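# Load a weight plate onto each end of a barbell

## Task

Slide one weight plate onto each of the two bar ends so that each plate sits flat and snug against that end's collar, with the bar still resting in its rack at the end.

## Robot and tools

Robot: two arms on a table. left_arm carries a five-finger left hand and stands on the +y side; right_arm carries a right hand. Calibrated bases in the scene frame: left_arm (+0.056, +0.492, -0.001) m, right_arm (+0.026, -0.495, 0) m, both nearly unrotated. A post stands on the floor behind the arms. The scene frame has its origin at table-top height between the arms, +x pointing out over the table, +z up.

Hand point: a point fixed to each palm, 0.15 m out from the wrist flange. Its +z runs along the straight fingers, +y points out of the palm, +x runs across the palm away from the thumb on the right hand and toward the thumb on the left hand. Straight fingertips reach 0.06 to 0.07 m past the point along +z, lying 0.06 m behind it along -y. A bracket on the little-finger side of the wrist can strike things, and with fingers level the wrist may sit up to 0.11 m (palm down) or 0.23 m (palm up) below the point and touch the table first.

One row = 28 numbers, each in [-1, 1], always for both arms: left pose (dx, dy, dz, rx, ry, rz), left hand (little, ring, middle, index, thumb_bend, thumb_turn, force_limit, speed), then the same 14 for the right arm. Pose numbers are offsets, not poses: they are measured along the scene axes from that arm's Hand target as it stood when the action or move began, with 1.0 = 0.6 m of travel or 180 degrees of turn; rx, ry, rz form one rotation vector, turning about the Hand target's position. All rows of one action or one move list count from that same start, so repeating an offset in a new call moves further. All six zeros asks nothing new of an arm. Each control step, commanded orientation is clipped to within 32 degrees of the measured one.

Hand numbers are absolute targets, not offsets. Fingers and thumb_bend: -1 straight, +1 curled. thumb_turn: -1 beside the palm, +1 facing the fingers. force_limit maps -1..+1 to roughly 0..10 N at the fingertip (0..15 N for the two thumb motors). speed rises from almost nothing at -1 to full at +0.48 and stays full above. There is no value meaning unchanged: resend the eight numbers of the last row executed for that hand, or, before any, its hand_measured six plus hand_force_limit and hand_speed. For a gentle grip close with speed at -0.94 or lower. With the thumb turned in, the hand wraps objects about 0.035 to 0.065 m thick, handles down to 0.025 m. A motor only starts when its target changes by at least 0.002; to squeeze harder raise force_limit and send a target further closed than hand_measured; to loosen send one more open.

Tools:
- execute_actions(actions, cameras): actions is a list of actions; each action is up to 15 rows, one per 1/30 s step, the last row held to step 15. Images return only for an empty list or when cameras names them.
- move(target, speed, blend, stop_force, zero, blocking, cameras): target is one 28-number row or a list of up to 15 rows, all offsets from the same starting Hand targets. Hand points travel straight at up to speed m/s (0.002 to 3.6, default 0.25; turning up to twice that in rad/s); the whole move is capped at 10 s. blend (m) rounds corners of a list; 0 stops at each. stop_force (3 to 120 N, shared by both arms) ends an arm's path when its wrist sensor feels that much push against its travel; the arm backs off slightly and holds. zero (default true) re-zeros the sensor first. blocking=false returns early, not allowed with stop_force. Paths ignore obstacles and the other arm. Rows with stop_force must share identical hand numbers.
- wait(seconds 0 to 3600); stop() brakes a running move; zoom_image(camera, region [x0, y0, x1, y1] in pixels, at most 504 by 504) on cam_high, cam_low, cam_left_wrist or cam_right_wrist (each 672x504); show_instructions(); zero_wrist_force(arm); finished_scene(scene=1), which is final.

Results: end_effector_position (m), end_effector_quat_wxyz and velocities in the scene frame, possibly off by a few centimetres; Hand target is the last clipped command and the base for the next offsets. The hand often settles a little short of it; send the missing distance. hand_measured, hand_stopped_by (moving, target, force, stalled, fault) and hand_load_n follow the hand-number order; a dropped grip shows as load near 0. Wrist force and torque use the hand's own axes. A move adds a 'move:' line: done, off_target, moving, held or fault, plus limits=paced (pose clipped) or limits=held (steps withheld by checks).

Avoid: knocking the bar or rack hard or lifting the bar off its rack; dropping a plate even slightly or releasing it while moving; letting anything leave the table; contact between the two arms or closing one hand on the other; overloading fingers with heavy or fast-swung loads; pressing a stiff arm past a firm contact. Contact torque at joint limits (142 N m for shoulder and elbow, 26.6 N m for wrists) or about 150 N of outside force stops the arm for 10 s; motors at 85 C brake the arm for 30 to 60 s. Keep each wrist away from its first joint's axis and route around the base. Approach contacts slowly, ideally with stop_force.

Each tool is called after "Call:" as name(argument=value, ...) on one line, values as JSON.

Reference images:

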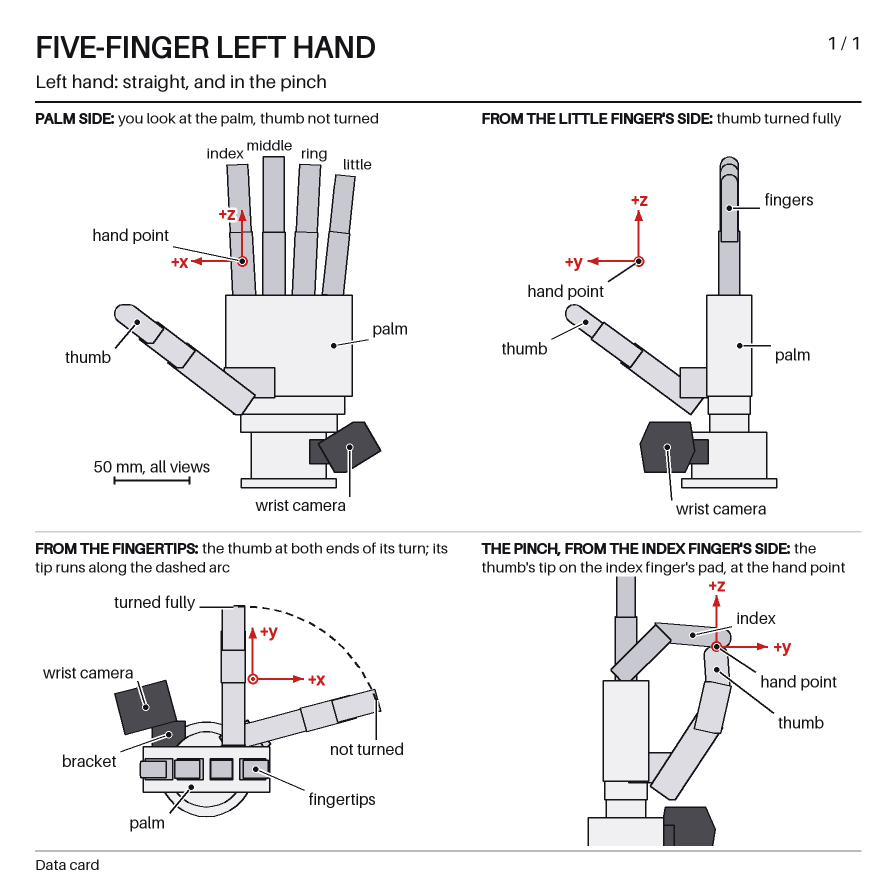

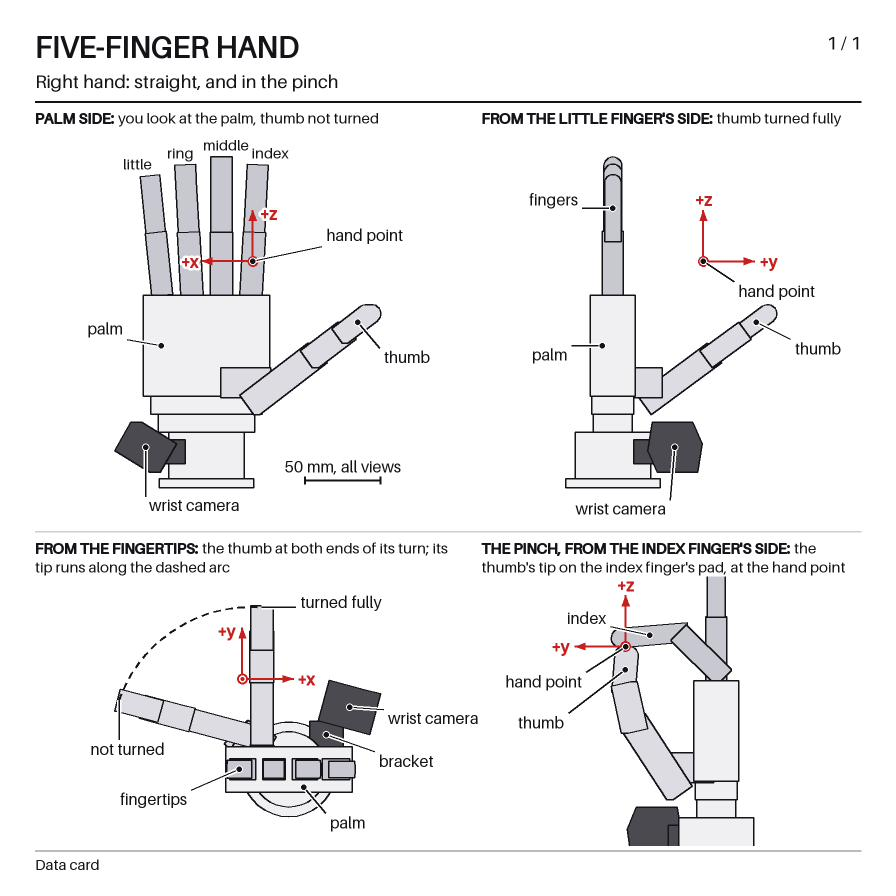

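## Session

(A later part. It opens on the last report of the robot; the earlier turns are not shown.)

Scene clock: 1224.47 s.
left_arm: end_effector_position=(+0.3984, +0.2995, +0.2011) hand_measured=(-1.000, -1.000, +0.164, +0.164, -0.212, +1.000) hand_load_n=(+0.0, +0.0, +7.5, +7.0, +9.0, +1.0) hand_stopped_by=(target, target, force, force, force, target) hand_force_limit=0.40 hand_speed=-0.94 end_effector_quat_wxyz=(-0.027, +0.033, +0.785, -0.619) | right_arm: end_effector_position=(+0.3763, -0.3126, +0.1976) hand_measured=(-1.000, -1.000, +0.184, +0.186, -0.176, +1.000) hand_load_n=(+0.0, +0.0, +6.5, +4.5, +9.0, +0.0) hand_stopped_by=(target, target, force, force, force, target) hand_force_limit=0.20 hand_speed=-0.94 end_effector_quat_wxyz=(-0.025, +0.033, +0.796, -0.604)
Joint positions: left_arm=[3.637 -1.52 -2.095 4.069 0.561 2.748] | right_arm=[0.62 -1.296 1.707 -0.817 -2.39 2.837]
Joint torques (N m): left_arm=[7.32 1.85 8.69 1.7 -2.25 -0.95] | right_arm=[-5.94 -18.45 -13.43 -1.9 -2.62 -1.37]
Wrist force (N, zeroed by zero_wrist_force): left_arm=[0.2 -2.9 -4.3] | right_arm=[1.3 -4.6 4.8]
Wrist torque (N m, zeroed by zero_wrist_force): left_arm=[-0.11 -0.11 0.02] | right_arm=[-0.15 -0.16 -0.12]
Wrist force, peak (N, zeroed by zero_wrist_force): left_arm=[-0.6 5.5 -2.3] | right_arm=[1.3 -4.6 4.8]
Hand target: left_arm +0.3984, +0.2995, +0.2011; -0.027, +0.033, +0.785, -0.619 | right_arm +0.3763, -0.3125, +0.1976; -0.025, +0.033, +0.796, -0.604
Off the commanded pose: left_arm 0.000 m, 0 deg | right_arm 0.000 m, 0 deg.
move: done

Call:
move(target=[0, 0, 0, 0, 0, 0, -1, -1, -0.2, -0.2, 0.3, 1, 0.4, -0.92, 0, 0, 0, 0, 0, 0, -1, -1, -0.2, -0.2, 0.3, 1, 0.2, -0.92], speed=0.02, cameras=["cam_high", "cam_low", "cam_left_wrist", "cam_right_wrist"])

Call:
zoom_image(camera="cam_low", region=[475, 198, 535, 258])

Call:
zoom_image(camera="cam_low", region=[155, 208, 215, 268])

Scene clock: 1233.87 s.
left_arm: end_effector_position=(+0.3984, +0.2995, +0.2011) hand_measured=(-1.000, -1.000, -0.200, -0.200, -0.212, +1.000) hand_load_n=(+0.0, +0.0, +0.0, +0.0, +2.5, +0.5) hand_stopped_by=(target, target, target, target, force, target) hand_force_limit=0.40 hand_speed=-0.92 end_effector_quat_wxyz=(-0.027, +0.033, +0.785, -0.619) | right_arm: end_effector_position=(+0.3763, -0.3125, +0.1976) hand_measured=(-1.000, -1.000, -0.200, -0.200, -0.174, +1.000) hand_load_n=(-0.5, +0.0, +0.0, +0.0, +1.5, +0.0) hand_stopped_by=(target, target, target, target, force, target) hand_force_limit=0.20 hand_speed=-0.92 end_effector_quat_wxyz=(-0.025, +0.033, +0.796, -0.604)
Joint positions: left_arm=[3.637 -1.52 -2.095 4.069 0.561 2.748] | right_arm=[0.62 -1.296 1.707 -0.817 -2.39 2.837]
Joint torques (N m): left_arm=[2.91 11.77 19.69 -1.48 -2.3 -0.41] | right_arm=[-4.59 -29.86 -24.83 1.51 -2.24 -1.12]
Wrist force (N, zeroed by zero_wrist_force): left_arm=[-0.7 1.1 -1.2] | right_arm=[-0.1 -3.1 -0.2]
Wrist torque (N m, zeroed by zero_wrist_force): left_arm=[0.05 0.05 -0.06] | right_arm=[-0.02 -0.02 -0.08]
Wrist force, peak (N, zeroed by zero_wrist_force): left_arm=[0.1 -3.9 -4.6] | right_arm=[1.5 -5.7 5.1]
Hand target: left_arm +0.3984, +0.2995, +0.2011; -0.027, +0.033, +0.785, -0.619 | right_arm +0.3763, -0.3125, +0.1976; -0.025, +0.033, +0.796, -0.604
Off the commanded pose: left_arm 0.000 m, 0 deg | right_arm 0.000 m, 0 deg.
move: done
cam_left_wrist: T_world_to_cam=[[-0.28318, -0.17921, 0.94217, -0.02518], [-0.7704, 0.62762, -0.11218, 0.13829], [-0.57122, -0.75762, -0.31579, 0.63254]] pos_world=[0.46073, 0.38792, 0.23899]
cam_right_wrist: T_world_to_cam=[[-0.2062, 0.3014, -0.93093, 0.35357], [0.89035, 0.45243, -0.05073, -0.17911], [0.40589, -0.83932, -0.36164, -0.22608]] pos_world=[0.32414, -0.21529, 0.2383]

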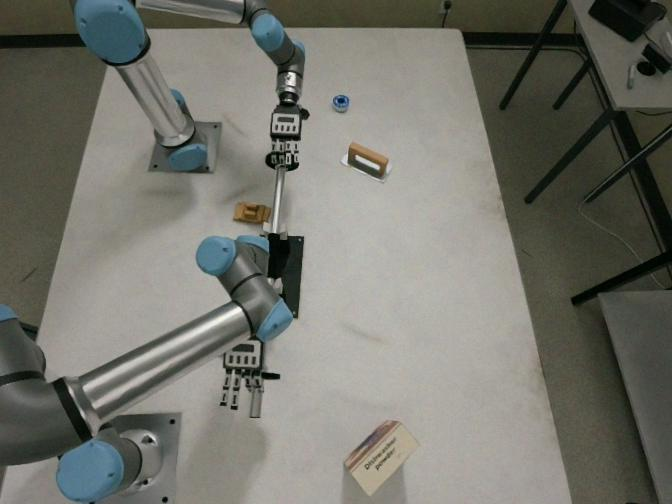

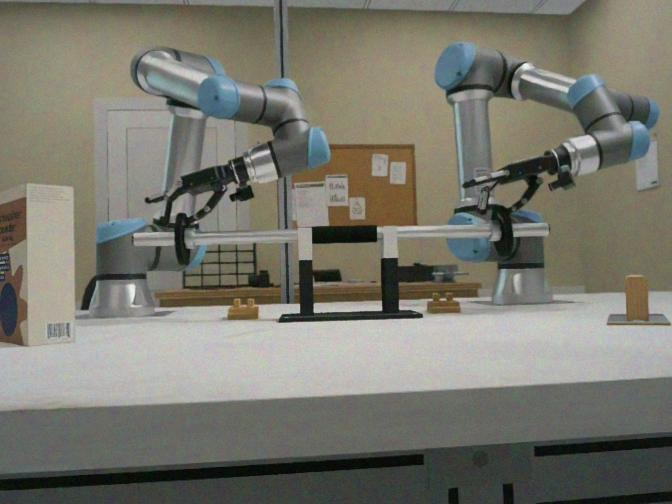

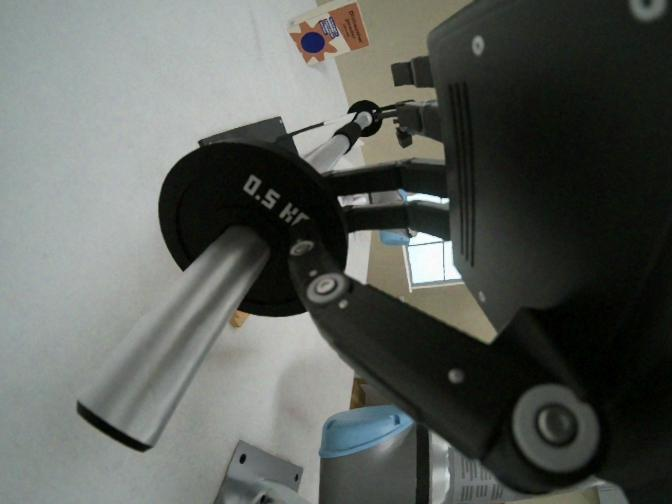

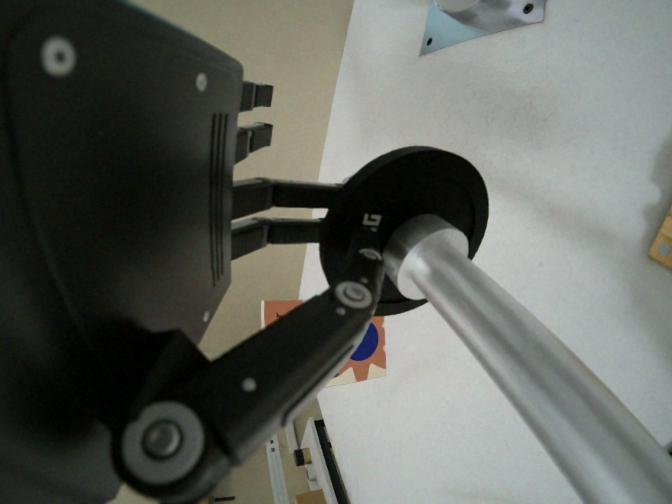

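Scaled by 8.400.

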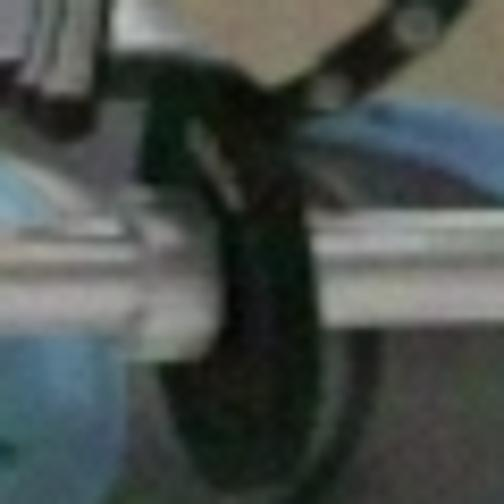

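Scaled by 8.400.

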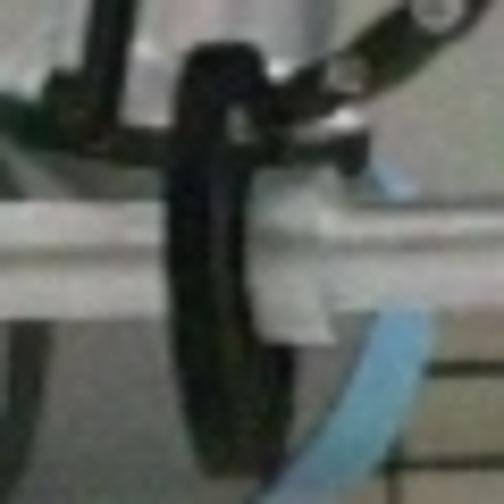

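Call:
move(target=[0.0004, 0.005, 0, 0, 0, 0, -1, -1, -0.2, -0.2, 0.3, 1, 0.4, -0.92, 0.0004, 0.005, 0.0, 0, 0, 0, -1, -1, -0.2, -0.2, 0.3, 1, 0.2, -0.92], speed=0.006, cameras=["cam_high", "cam_low", "cam_left_wrist", "cam_right_wrist"])

Call:
zoom_image(camera="cam_low", region=[475, 198, 535, 258])

Call:
zoom_image(camera="cam_low", region=[155, 208, 215, 268])

Scene clock: 1240.17 s.
left_arm: end_effector_position=(+0.3986, +0.3026, +0.2011) hand_measured=(-1.000, -1.000, -0.200, -0.200, -0.210, +1.000) hand_load_n=(+0.0, +0.0, +0.0, +0.0, +2.0, +0.0) hand_stopped_by=(target, target, target, target, force, target) hand_force_limit=0.40 hand_speed=-0.92 end_effector_quat_wxyz=(-0.027, +0.033, +0.785, -0.619) | right_arm: end_effector_position=(+0.3765, -0.3095, +0.1976) hand_measured=(-1.000, -1.000, -0.200, -0.200, -0.172, +1.000) hand_load_n=(+0.0, -0.5, +0.0, -0.5, +0.0, +0.0) hand_stopped_by=(target, target, target, target, force, target) hand_force_limit=0.20 hand_speed=-0.92 end_effector_quat_wxyz=(-0.025, +0.033, +0.796, -0.604)
Joint positions: left_arm=[3.644 -1.522 -2.092 4.064 0.567 2.754] | right_arm=[0.625 -1.29 1.699 -0.813 -2.386 2.84]
Joint torques (N m): left_arm=[-1.59 5.78 19.94 -0.69 0.27 0.84] | right_arm=[4.19 -27.43 -20.41 1.65 0.81 1.5]
Wrist force (N, zeroed by zero_wrist_force): left_arm=[-0.7 1.8 -0.3] | right_arm=[0.1 -3.9 0.8]
Wrist torque (N m, zeroed by zero_wrist_force): left_arm=[0.07 0.06 -0.06] | right_arm=[-0.11 -0.05 -0.12]
Wrist force, peak (N, zeroed by zero_wrist_force): left_arm=[-0.7 2.5 -1.4] | right_arm=[0.1 -4.1 1.2]
Hand target: left_arm +0.3986, +0.3025, +0.2011; -0.027, +0.033, +0.785, -0.619 | right_arm +0.3765, -0.3095, +0.1976; -0.025, +0.033, +0.796, -0.604
Off the commanded pose: left_arm 0.000 m, 0 deg | right_arm 0.000 m, 0 deg.
move: done
cam_left_wrist: T_world_to_cam=[[-0.28325, -0.17915, 0.94217, -0.02458], [-0.77037, 0.62763, -0.11227, 0.13656], [-0.57122, -0.75762, -0.31579, 0.63493]] pos_world=[0.46093, 0.39092, 0.23899]
cam_right_wrist: T_world_to_cam=[[-0.20612, 0.30144, -0.93094, 0.35269], [0.89037, 0.45241, -0.05065, -0.18068], [0.40589, -0.83932, -0.36164, -0.22365]] pos_world=[0.32434, -0.21229, 0.2383]

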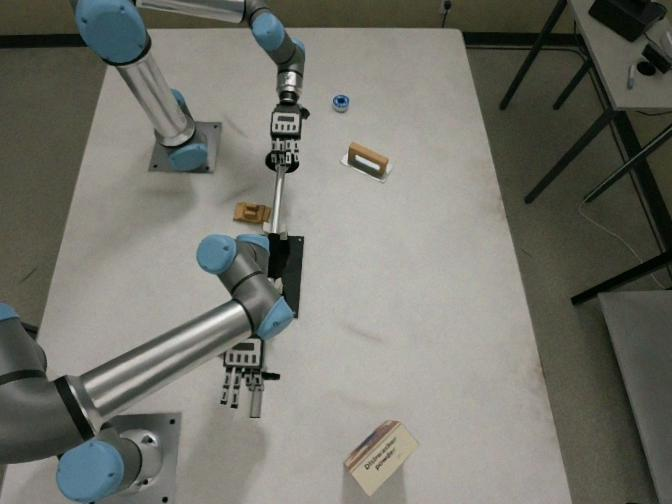

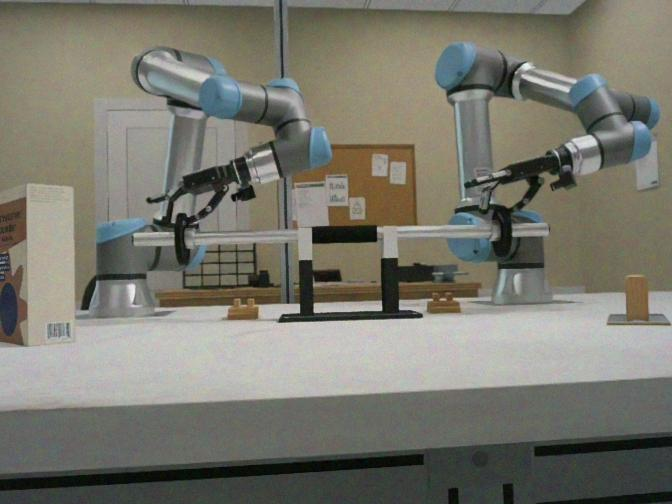

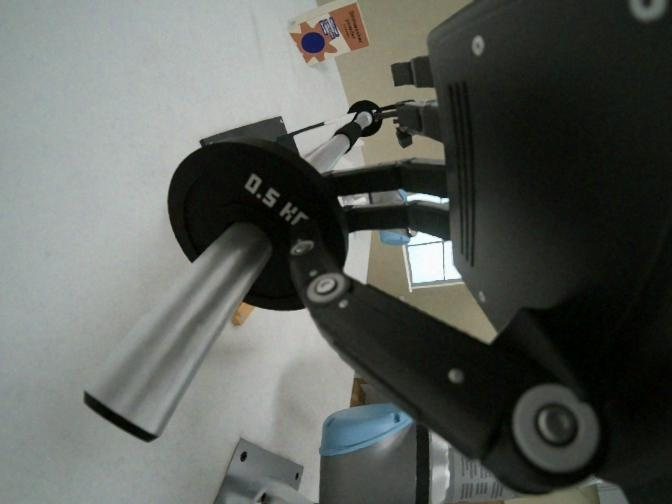

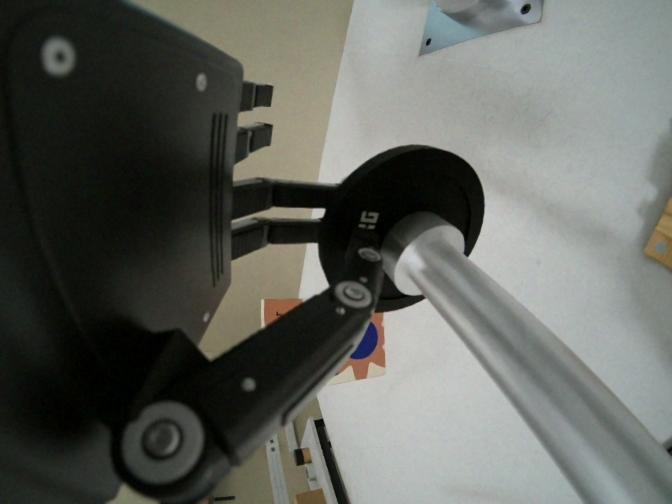

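Scaled by 8.400.

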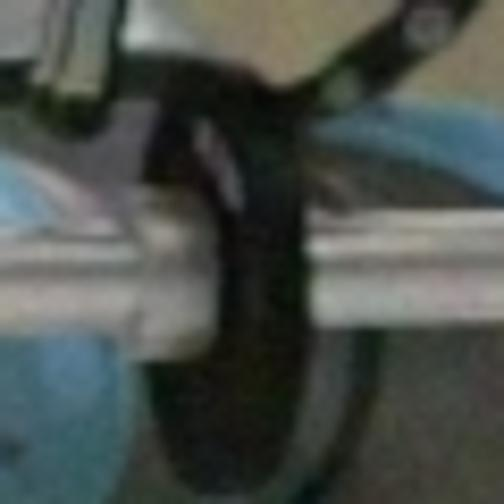

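Scaled by 8.400.

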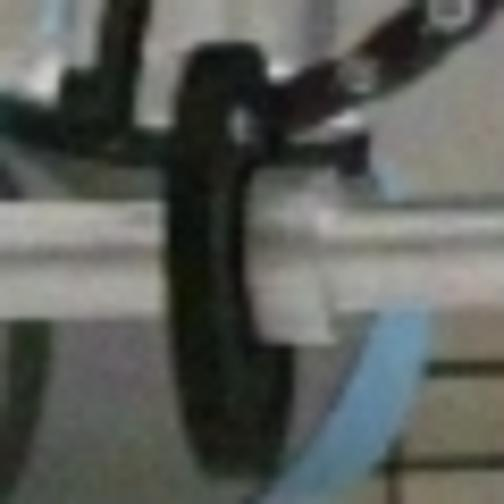

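Call:
move(target=[[0.0004, 0.005, 0, 0, 0, 0, -1, -1, -0.2, -0.2, 0.3, 1, 0.4, -0.92, 0, 0, 0, 0, 0, 0, -1, -1, -0.2, -0.2, 0.3, 1, 0.2, -0.92], [0.0004, 0.005, 0.13, 0, 0, 0, -1, -1, -0.2, -0.2, 0.3, 1, 0.4, -0.92, 0, 0, 0.13, 0, 0, 0, -1, -1, -0.2, -0.2, 0.3, 1, 0.2, -0.92]], speed=[0.01, 0.04], cameras=["cam_high", "cam_low", "cam_left_wrist", "cam_right_wrist"])

Call:
zoom_image(camera="cam_low", region=[475, 198, 535, 258])

Call:
zoom_image(camera="cam_low", region=[155, 208, 215, 268])

Call:
zoom_image(camera="cam_left_wrist", region=[100, 100, 400, 340])

Call:
zoom_image(camera="cam_right_wrist", region=[280, 140, 560, 350])

Scene clock: 1264.37 s.
left_arm: end_effector_position=(+0.3988, +0.3055, +0.2791) hand_measured=(-1.000, -1.000, -0.200, -0.200, -0.210, +1.000) hand_load_n=(+0.0, -0.5, +0.0, +0.0, +0.0, +0.0) hand_stopped_by=(target, target, target, target, force, target) hand_force_limit=0.40 hand_speed=-0.92 end_effector_quat_wxyz=(-0.027, +0.033, +0.785, -0.618) end_effector_velocity=(+0.000, +0.000, -0.002) end_effector_angular_velocity=(+0.000, -0.001, +0.000) | right_arm: end_effector_position=(+0.3765, -0.3096, +0.2757) hand_measured=(-1.000, -1.000, -0.200, -0.200, -0.172, +1.000) hand_load_n=(+0.0, +0.0, +0.0, -0.5, +0.0, +0.0) hand_stopped_by=(target, target, target, target, force, target) hand_force_limit=0.20 hand_speed=-0.92 end_effector_quat_wxyz=(-0.025, +0.033, +0.796, -0.604) end_effector_velocity=(+0.001, +0.000, -0.001) end_effector_angular_velocity=(+0.003, -0.003, -0.002)
Joint positions: left_arm=[3.651 -1.452 -1.942 3.839 0.573 2.759] | right_arm=[0.625 -1.347 1.562 -0.62 -2.386 2.84]
Joint velocities: left_arm=[0 -0.001 -0.003 0.005 0 0.001] | right_arm=[-0.001 0.001 0.002 -0.007 0 0]
Joint torques (N m): left_arm=[-0.2 1.85 12.64 1.29 -1.03 1.21] | right_arm=[-3.57 -18.27 -11.26 -2.01 -2.14 0.03]
Wrist force (N, zeroed by zero_wrist_force): left_arm=[-0.8 0.3 0.1] | right_arm=[-0.3 -3.9 0.9]
Wrist torque (N m, zeroed by zero_wrist_force): left_arm=[0.02 0.09 -0.02] | right_arm=[-0.08 0.03 -0.14]
Wrist force, peak (N, zeroed by zero_wrist_force): left_arm=[-0.8 1.8 -0.4] | right_arm=[0.2 -4.5 1.3]
Hand target: left_arm +0.3988, +0.3055, +0.2791; -0.027, +0.033, +0.785, -0.619 | right_arm +0.3765, -0.3095, +0.2756; -0.025, +0.033, +0.796, -0.604
Off the commanded pose: left_arm 0.000 m, 0 deg | right_arm 0.000 m, 0 deg.
move: done
cam_left_wrist: T_world_to_cam=[[-0.28337, -0.1793, 0.9421, -0.09745], [-0.77032, 0.6277, -0.11224, 0.14361], [-0.57123, -0.75753, -0.31599, 0.66193]] pos_world=[0.46113, 0.39382, 0.31709]
cam_right_wrist: T_world_to_cam=[[-0.20601, 0.3016, -0.93091, 0.42551], [0.89035, 0.45247, -0.05044, -0.17671], [0.406, -0.83923, -0.36175, -0.19543]] pos_world=[0.32434, -0.21239, 0.3165]

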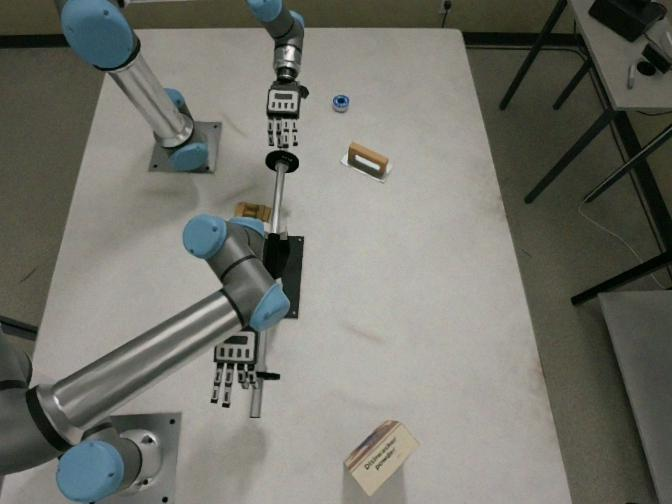

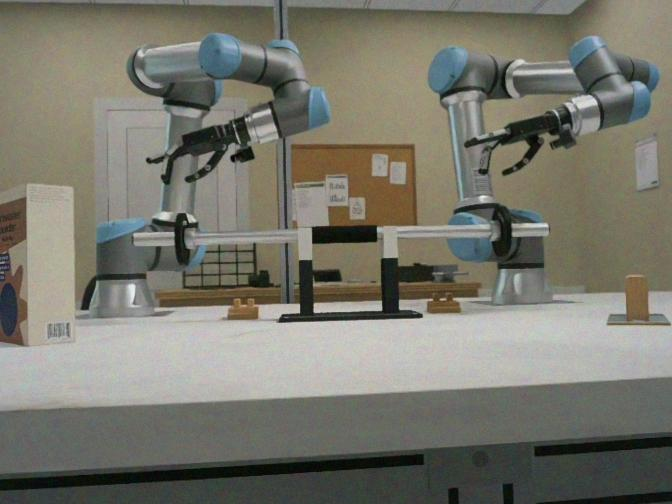

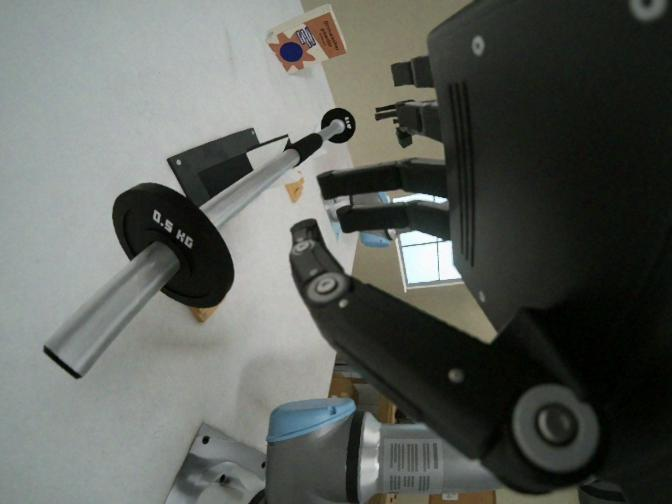

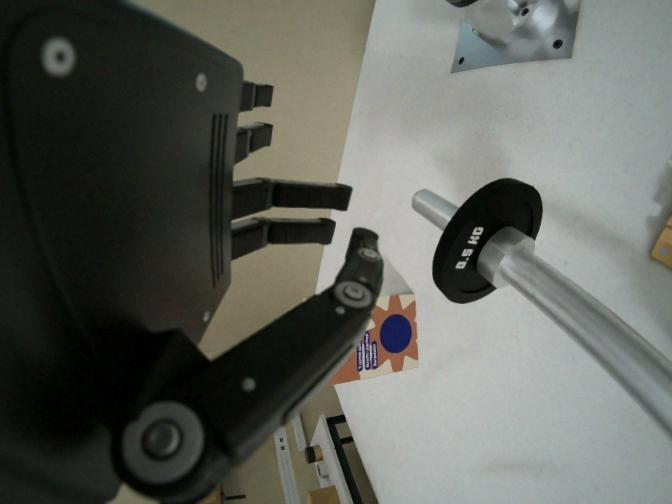

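Scaled by 8.400.

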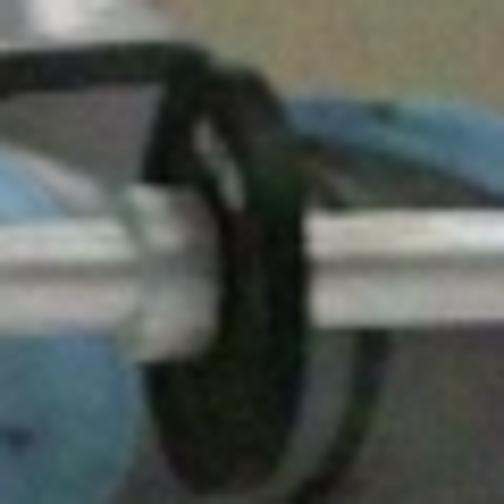

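Scaled by 8.400.

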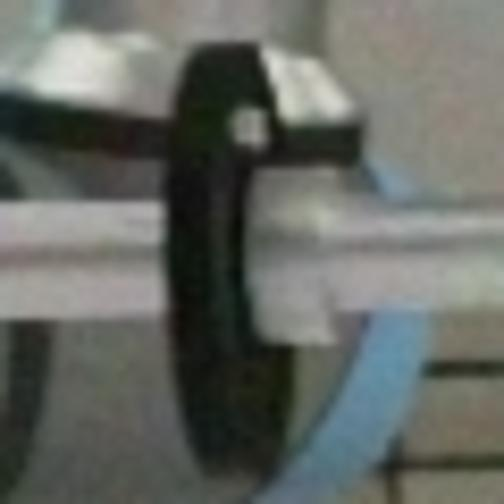

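Scaled by 1.680 from the camera's image (finer frame: 960x720).

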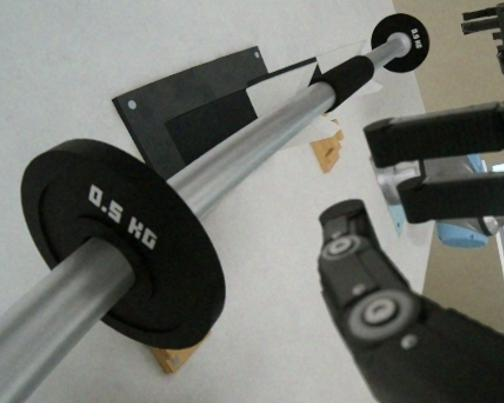

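Scaled by 1.800 from the camera's image (finer frame: 960x720).

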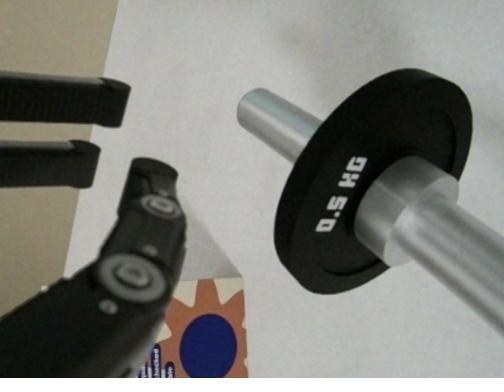

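Call:
zoom_image(camera="cam_right_wrist", region=[430, 170, 560, 310])

Call:
zoom_image(camera="cam_high", region=[260, 140, 305, 185])

Call:
zoom_image(camera="cam_high", region=[235, 345, 290, 400])

Scaled by 3.600 from the camera's image (finer frame: 960x720).

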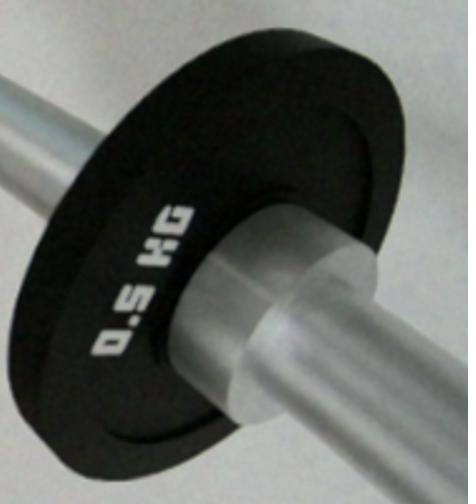

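Scaled by 11.200.

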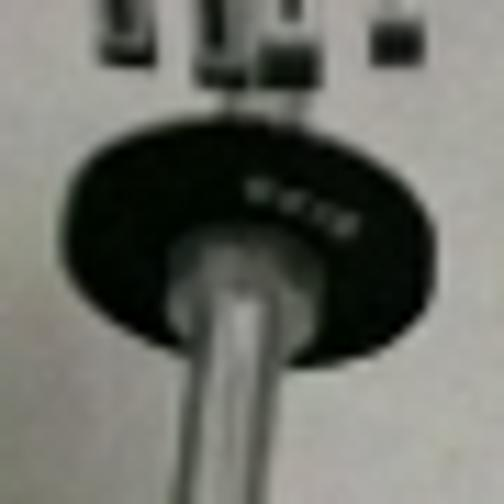

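Scaled by 9.164.

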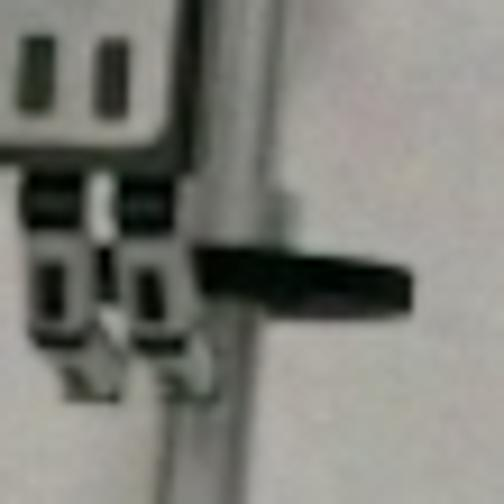

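Call:
zoom_image(camera="cam_low", region=[165, 208, 201, 268])

Call:
zoom_image(camera="cam_low", region=[485, 200, 521, 260])

Scaled by 8.400.

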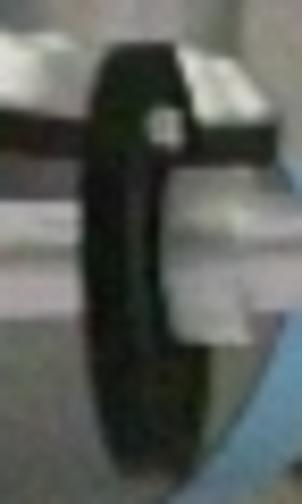

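Scaled by 8.400.

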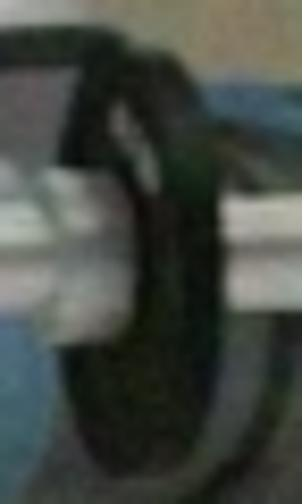

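Call:
move(target=[0, 0, 0, 0, 0, 0, -1, -1, -0.2, -0.2, 0.3, 1, 0.4, -0.92, -0.0088, -0.03, 0, 0, 0, 0, -1, -1, 0.184, 0.184, -0.9, -1, 0.2, -0.3], speed=0.04)

Call:
move(target=[0, 0, 0, 0, 0, 0, -1, -1, -0.2, -0.2, 0.3, 1, 0.4, -0.92, 0, 0, -0.1478, 0, 0, 0, -1, -1, 0.184, 0.184, -0.9, -1, 0.2, -0.3], speed=0.04, stop_force=5, cameras=["cam_high", "cam_low", "cam_right_wrist"])

Call:
zoom_image(camera="cam_low", region=[150, 198, 220, 268])

Scene clock: 1315.83 s.
left_arm: end_effector_position=(+0.3988, +0.3055, +0.2791) hand_measured=(-1.000, -1.000, -0.200, -0.200, -0.210, +1.000) hand_load_n=(+0.0, +0.0, +0.0, +0.0, +0.0, +0.0) hand_stopped_by=(target, target, target, target, force, target) hand_force_limit=0.40 hand_speed=-0.92 end_effector_quat_wxyz=(-0.027, +0.033, +0.785, -0.619) | right_arm: end_effector_position=(+0.3713, -0.3275, +0.2756) hand_measured=(-1.000, -1.000, +0.184, +0.184, -0.900, -1.000) hand_load_n=(+0.0, +0.0, -0.5, +0.0, +0.0, -0.5) hand_stopped_by=(target, target, target, target, target, target) hand_force_limit=0.20 hand_speed=-0.30 end_effector_quat_wxyz=(-0.025, +0.033, +0.796, -0.604)
Joint positions: left_arm=[3.651 -1.452 -1.942 3.839 0.574 2.759] | right_arm=[0.602 -1.389 1.615 -0.64 -2.407 2.826]
Joint torques (N m): left_arm=[4.64 1.2 11.84 -0.81 0.76 1.11] | right_arm=[9.96 -16.6 -28.84 2.11 1.48 2.22]
Wrist force (N, zeroed by zero_wrist_force): left_arm=[-0.8 -0.2 0.1] | right_arm=[0.0 -4.0 1.0]
Wrist torque (N m, zeroed by zero_wrist_force): left_arm=[-0.04 0.08 -0.02] | right_arm=[-0.06 -0.04 -0.07]
Wrist force, peak (N, zeroed by zero_wrist_force): left_arm=[-0.9 0.5 0.3] | right_arm=[0.5 -4.3 1.0]
Hand target: left_arm +0.3988, +0.3055, +0.2791; -0.027, +0.033, +0.785, -0.619 | right_arm +0.3713, -0.3275, +0.2756; -0.025, +0.033, +0.796, -0.604
Off the commanded pose: left_arm 0.000 m, 0 deg | right_arm 0.000 m, 0 deg.
move: done

Scene clock: 1319.07 s.
left_arm: end_effector_position=(+0.3988, +0.3055, +0.2791) hand_measured=(-1.000, -1.000, -0.200, -0.200, -0.210, +1.000) hand_load_n=(+0.0, +0.0, +0.0, +0.0, +0.5, +0.0) hand_stopped_by=(target, target, target, target, force, target) hand_force_limit=0.40 hand_speed=-0.92 end_effector_quat_wxyz=(-0.027, +0.033, +0.785, -0.619) | right_arm: end_effector_position=(+0.3712, -0.3275, +0.1869) hand_measured=(-1.000, -1.000, +0.184, +0.184, -0.900, -1.000) hand_load_n=(+0.0, +0.0, +0.0, +0.0, +0.0, +0.0) hand_stopped_by=(target, target, target, target, target, target) hand_force_limit=0.20 hand_speed=-0.30 end_effector_quat_wxyz=(-0.025, +0.033, +0.796, -0.604)
Joint positions: left_arm=[3.651 -1.452 -1.942 3.839 0.574 2.759] | right_arm=[0.602 -1.32 1.769 -0.863 -2.407 2.826]
Joint torques (N m): left_arm=[4.77 0.99 11.03 0.25 0.72 0.58] | right_arm=[5.98 -39.78 -26.65 1.73 -1.12 -1.41]
Wrist force (N, zeroed by zero_wrist_force): left_arm=[-0.8 0.3 -0.1] | right_arm=[0.1 -4.2 1.1]
Wrist torque (N m, zeroed by zero_wrist_force): left_arm=[0.04 0.08 -0.03] | right_arm=[-0.13 -0.04 -0.09]
Wrist force, peak (N, zeroed by zero_wrist_force): left_arm=[-0.9 0.3 0.6] | right_arm=[0.3 -4.7 0.3]
Hand target: left_arm +0.3988, +0.3055, +0.2791; -0.027, +0.033, +0.785, -0.619 | right_arm +0.3713, -0.3275, +0.1869; -0.025, +0.033, +0.796, -0.604
Off the commanded pose: left_arm 0.000 m, 0 deg | right_arm 0.000 m, 0 deg.
move: done
cam_right_wrist: T_world_to_cam=[[-0.20612, 0.30144, -0.93094, 0.34706], [0.89037, 0.45241, -0.05065, -0.16836], [0.40589, -0.83932, -0.36164, -0.24047]] pos_world=[0.31904, -0.23029, 0.2276]

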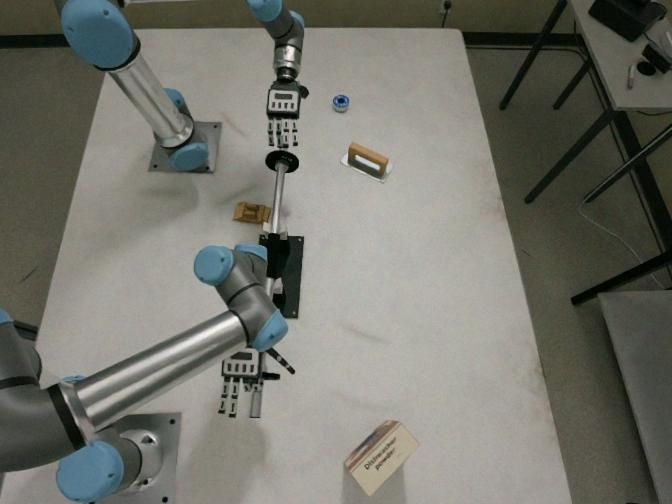

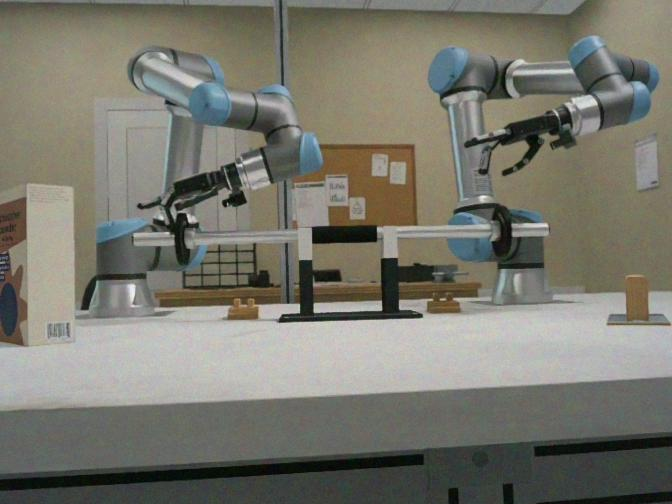

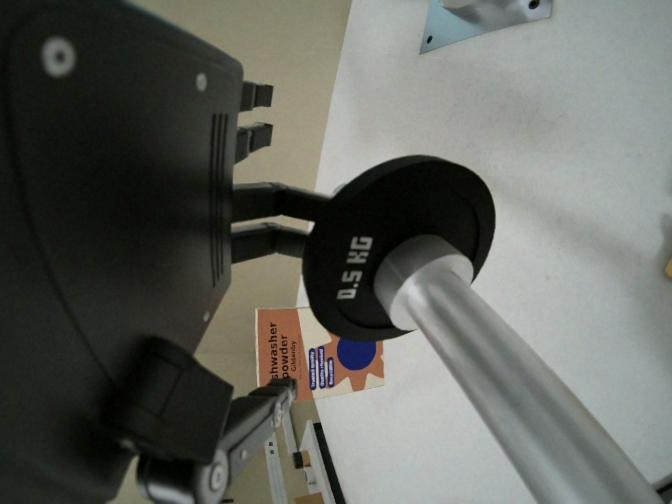

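Scaled by 7.200.

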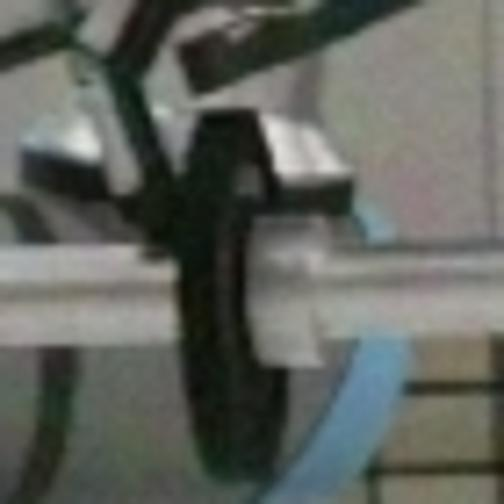

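Call:
move(target=[0, 0, 0, 0, 0, 0, -1, -1, -0.2, -0.2, 0.3, 1, 0.4, -0.92, 0.0025, 0.0299, 0, 0, 0, 0, -1, -1, 0.184, 0.184, -0.9, -1, 0.2, -0.3], speed=0.006, stop_force=3, cameras=["cam_high", "cam_low", "cam_right_wrist"])

Call:
zoom_image(camera="cam_low", region=[165, 208, 201, 268])

Call:
zoom_image(camera="cam_low", region=[485, 200, 521, 260])

Scene clock: 1326.87 s.
left_arm: end_effector_position=(+0.3988, +0.3055, +0.2791) hand_measured=(-1.000, -1.000, -0.200, -0.200, -0.210, +1.000) hand_load_n=(+0.0, +0.0, +0.0, +0.0, +0.0, +0.0) hand_stopped_by=(target, target, target, target, force, target) hand_force_limit=0.40 hand_speed=-0.92 end_effector_quat_wxyz=(-0.027, +0.033, +0.785, -0.619) | right_arm: end_effector_position=(+0.3723, -0.3155, +0.1869) hand_measured=(-1.000, -1.000, +0.184, +0.184, -0.900, -1.000) hand_load_n=(+0.0, +0.0, +2.5, +0.0, +0.0, +0.0) hand_stopped_by=(target, target, target, target, target, target) hand_force_limit=0.20 hand_speed=-0.30 end_effector_quat_wxyz=(-0.025, +0.033, +0.796, -0.604)
Joint positions: left_arm=[3.651 -1.452 -1.942 3.839 0.574 2.759] | right_arm=[0.62 -1.296 1.737 -0.847 -2.39 2.837]
Joint torques (N m): left_arm=[3.29 2.12 11.91 1.73 0.56 -0.4] | right_arm=[-5.83 -40.53 -9.33 -2.33 -2.82 -2.08]
Wrist force (N, zeroed by zero_wrist_force): left_arm=[-0.7 0.3 0.1] | right_arm=[-0.3 -4.8 3.5]
Wrist torque (N m, zeroed by zero_wrist_force): left_arm=[0.04 0.07 -0.02] | right_arm=[-0.08 -0.09 -0.12]
Wrist force, peak (N, zeroed by zero_wrist_force): left_arm=[-1.1 0.0 -0.1] | right_arm=[-0.2 -6.0 4.3]
Hand target: left_arm +0.3988, +0.3055, +0.2791; -0.027, +0.033, +0.785, -0.619 | right_arm +0.3723, -0.3155, +0.1869; -0.025, +0.033, +0.796, -0.604 (not the last commanded pose)
Off the commanded pose: left_arm 0.000 m, 0 deg | right_arm 0.006 m, 0 deg.
move: contact (right_arm)
cam_right_wrist: T_world_to_cam=[[-0.20614, 0.30143, -0.93094, 0.34364], [0.89037, 0.45241, -0.05067, -0.1748], [0.40589, -0.83932, -0.36164, -0.23076]] pos_world=[0.32014, -0.21819, 0.2276]

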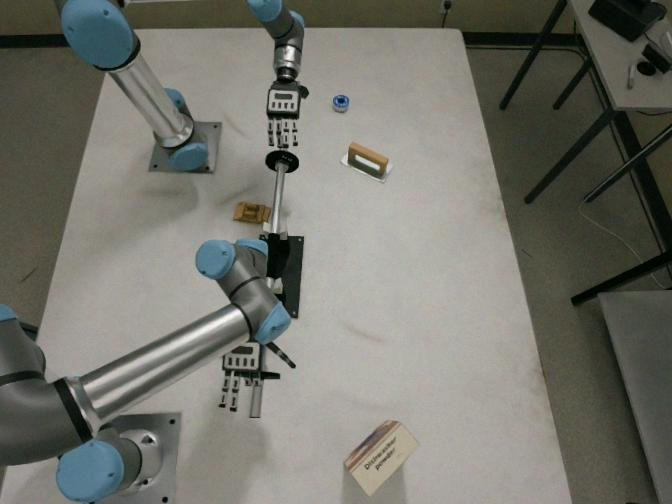

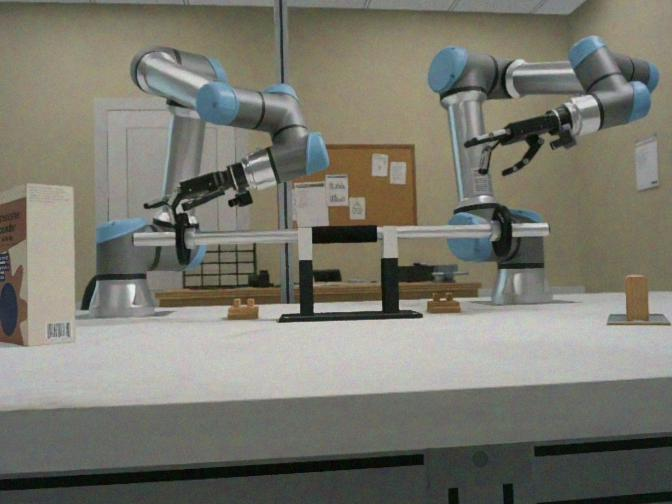

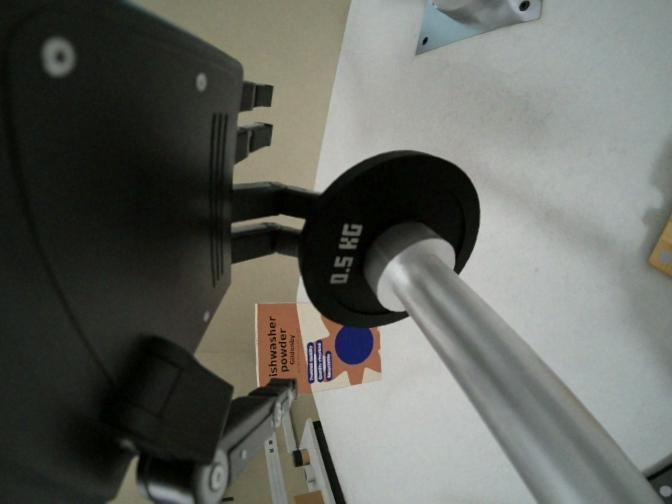

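Scaled by 8.400.

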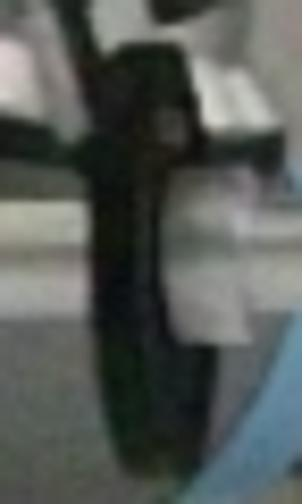

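Scaled by 8.400.

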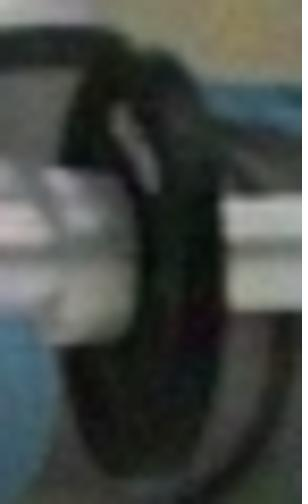

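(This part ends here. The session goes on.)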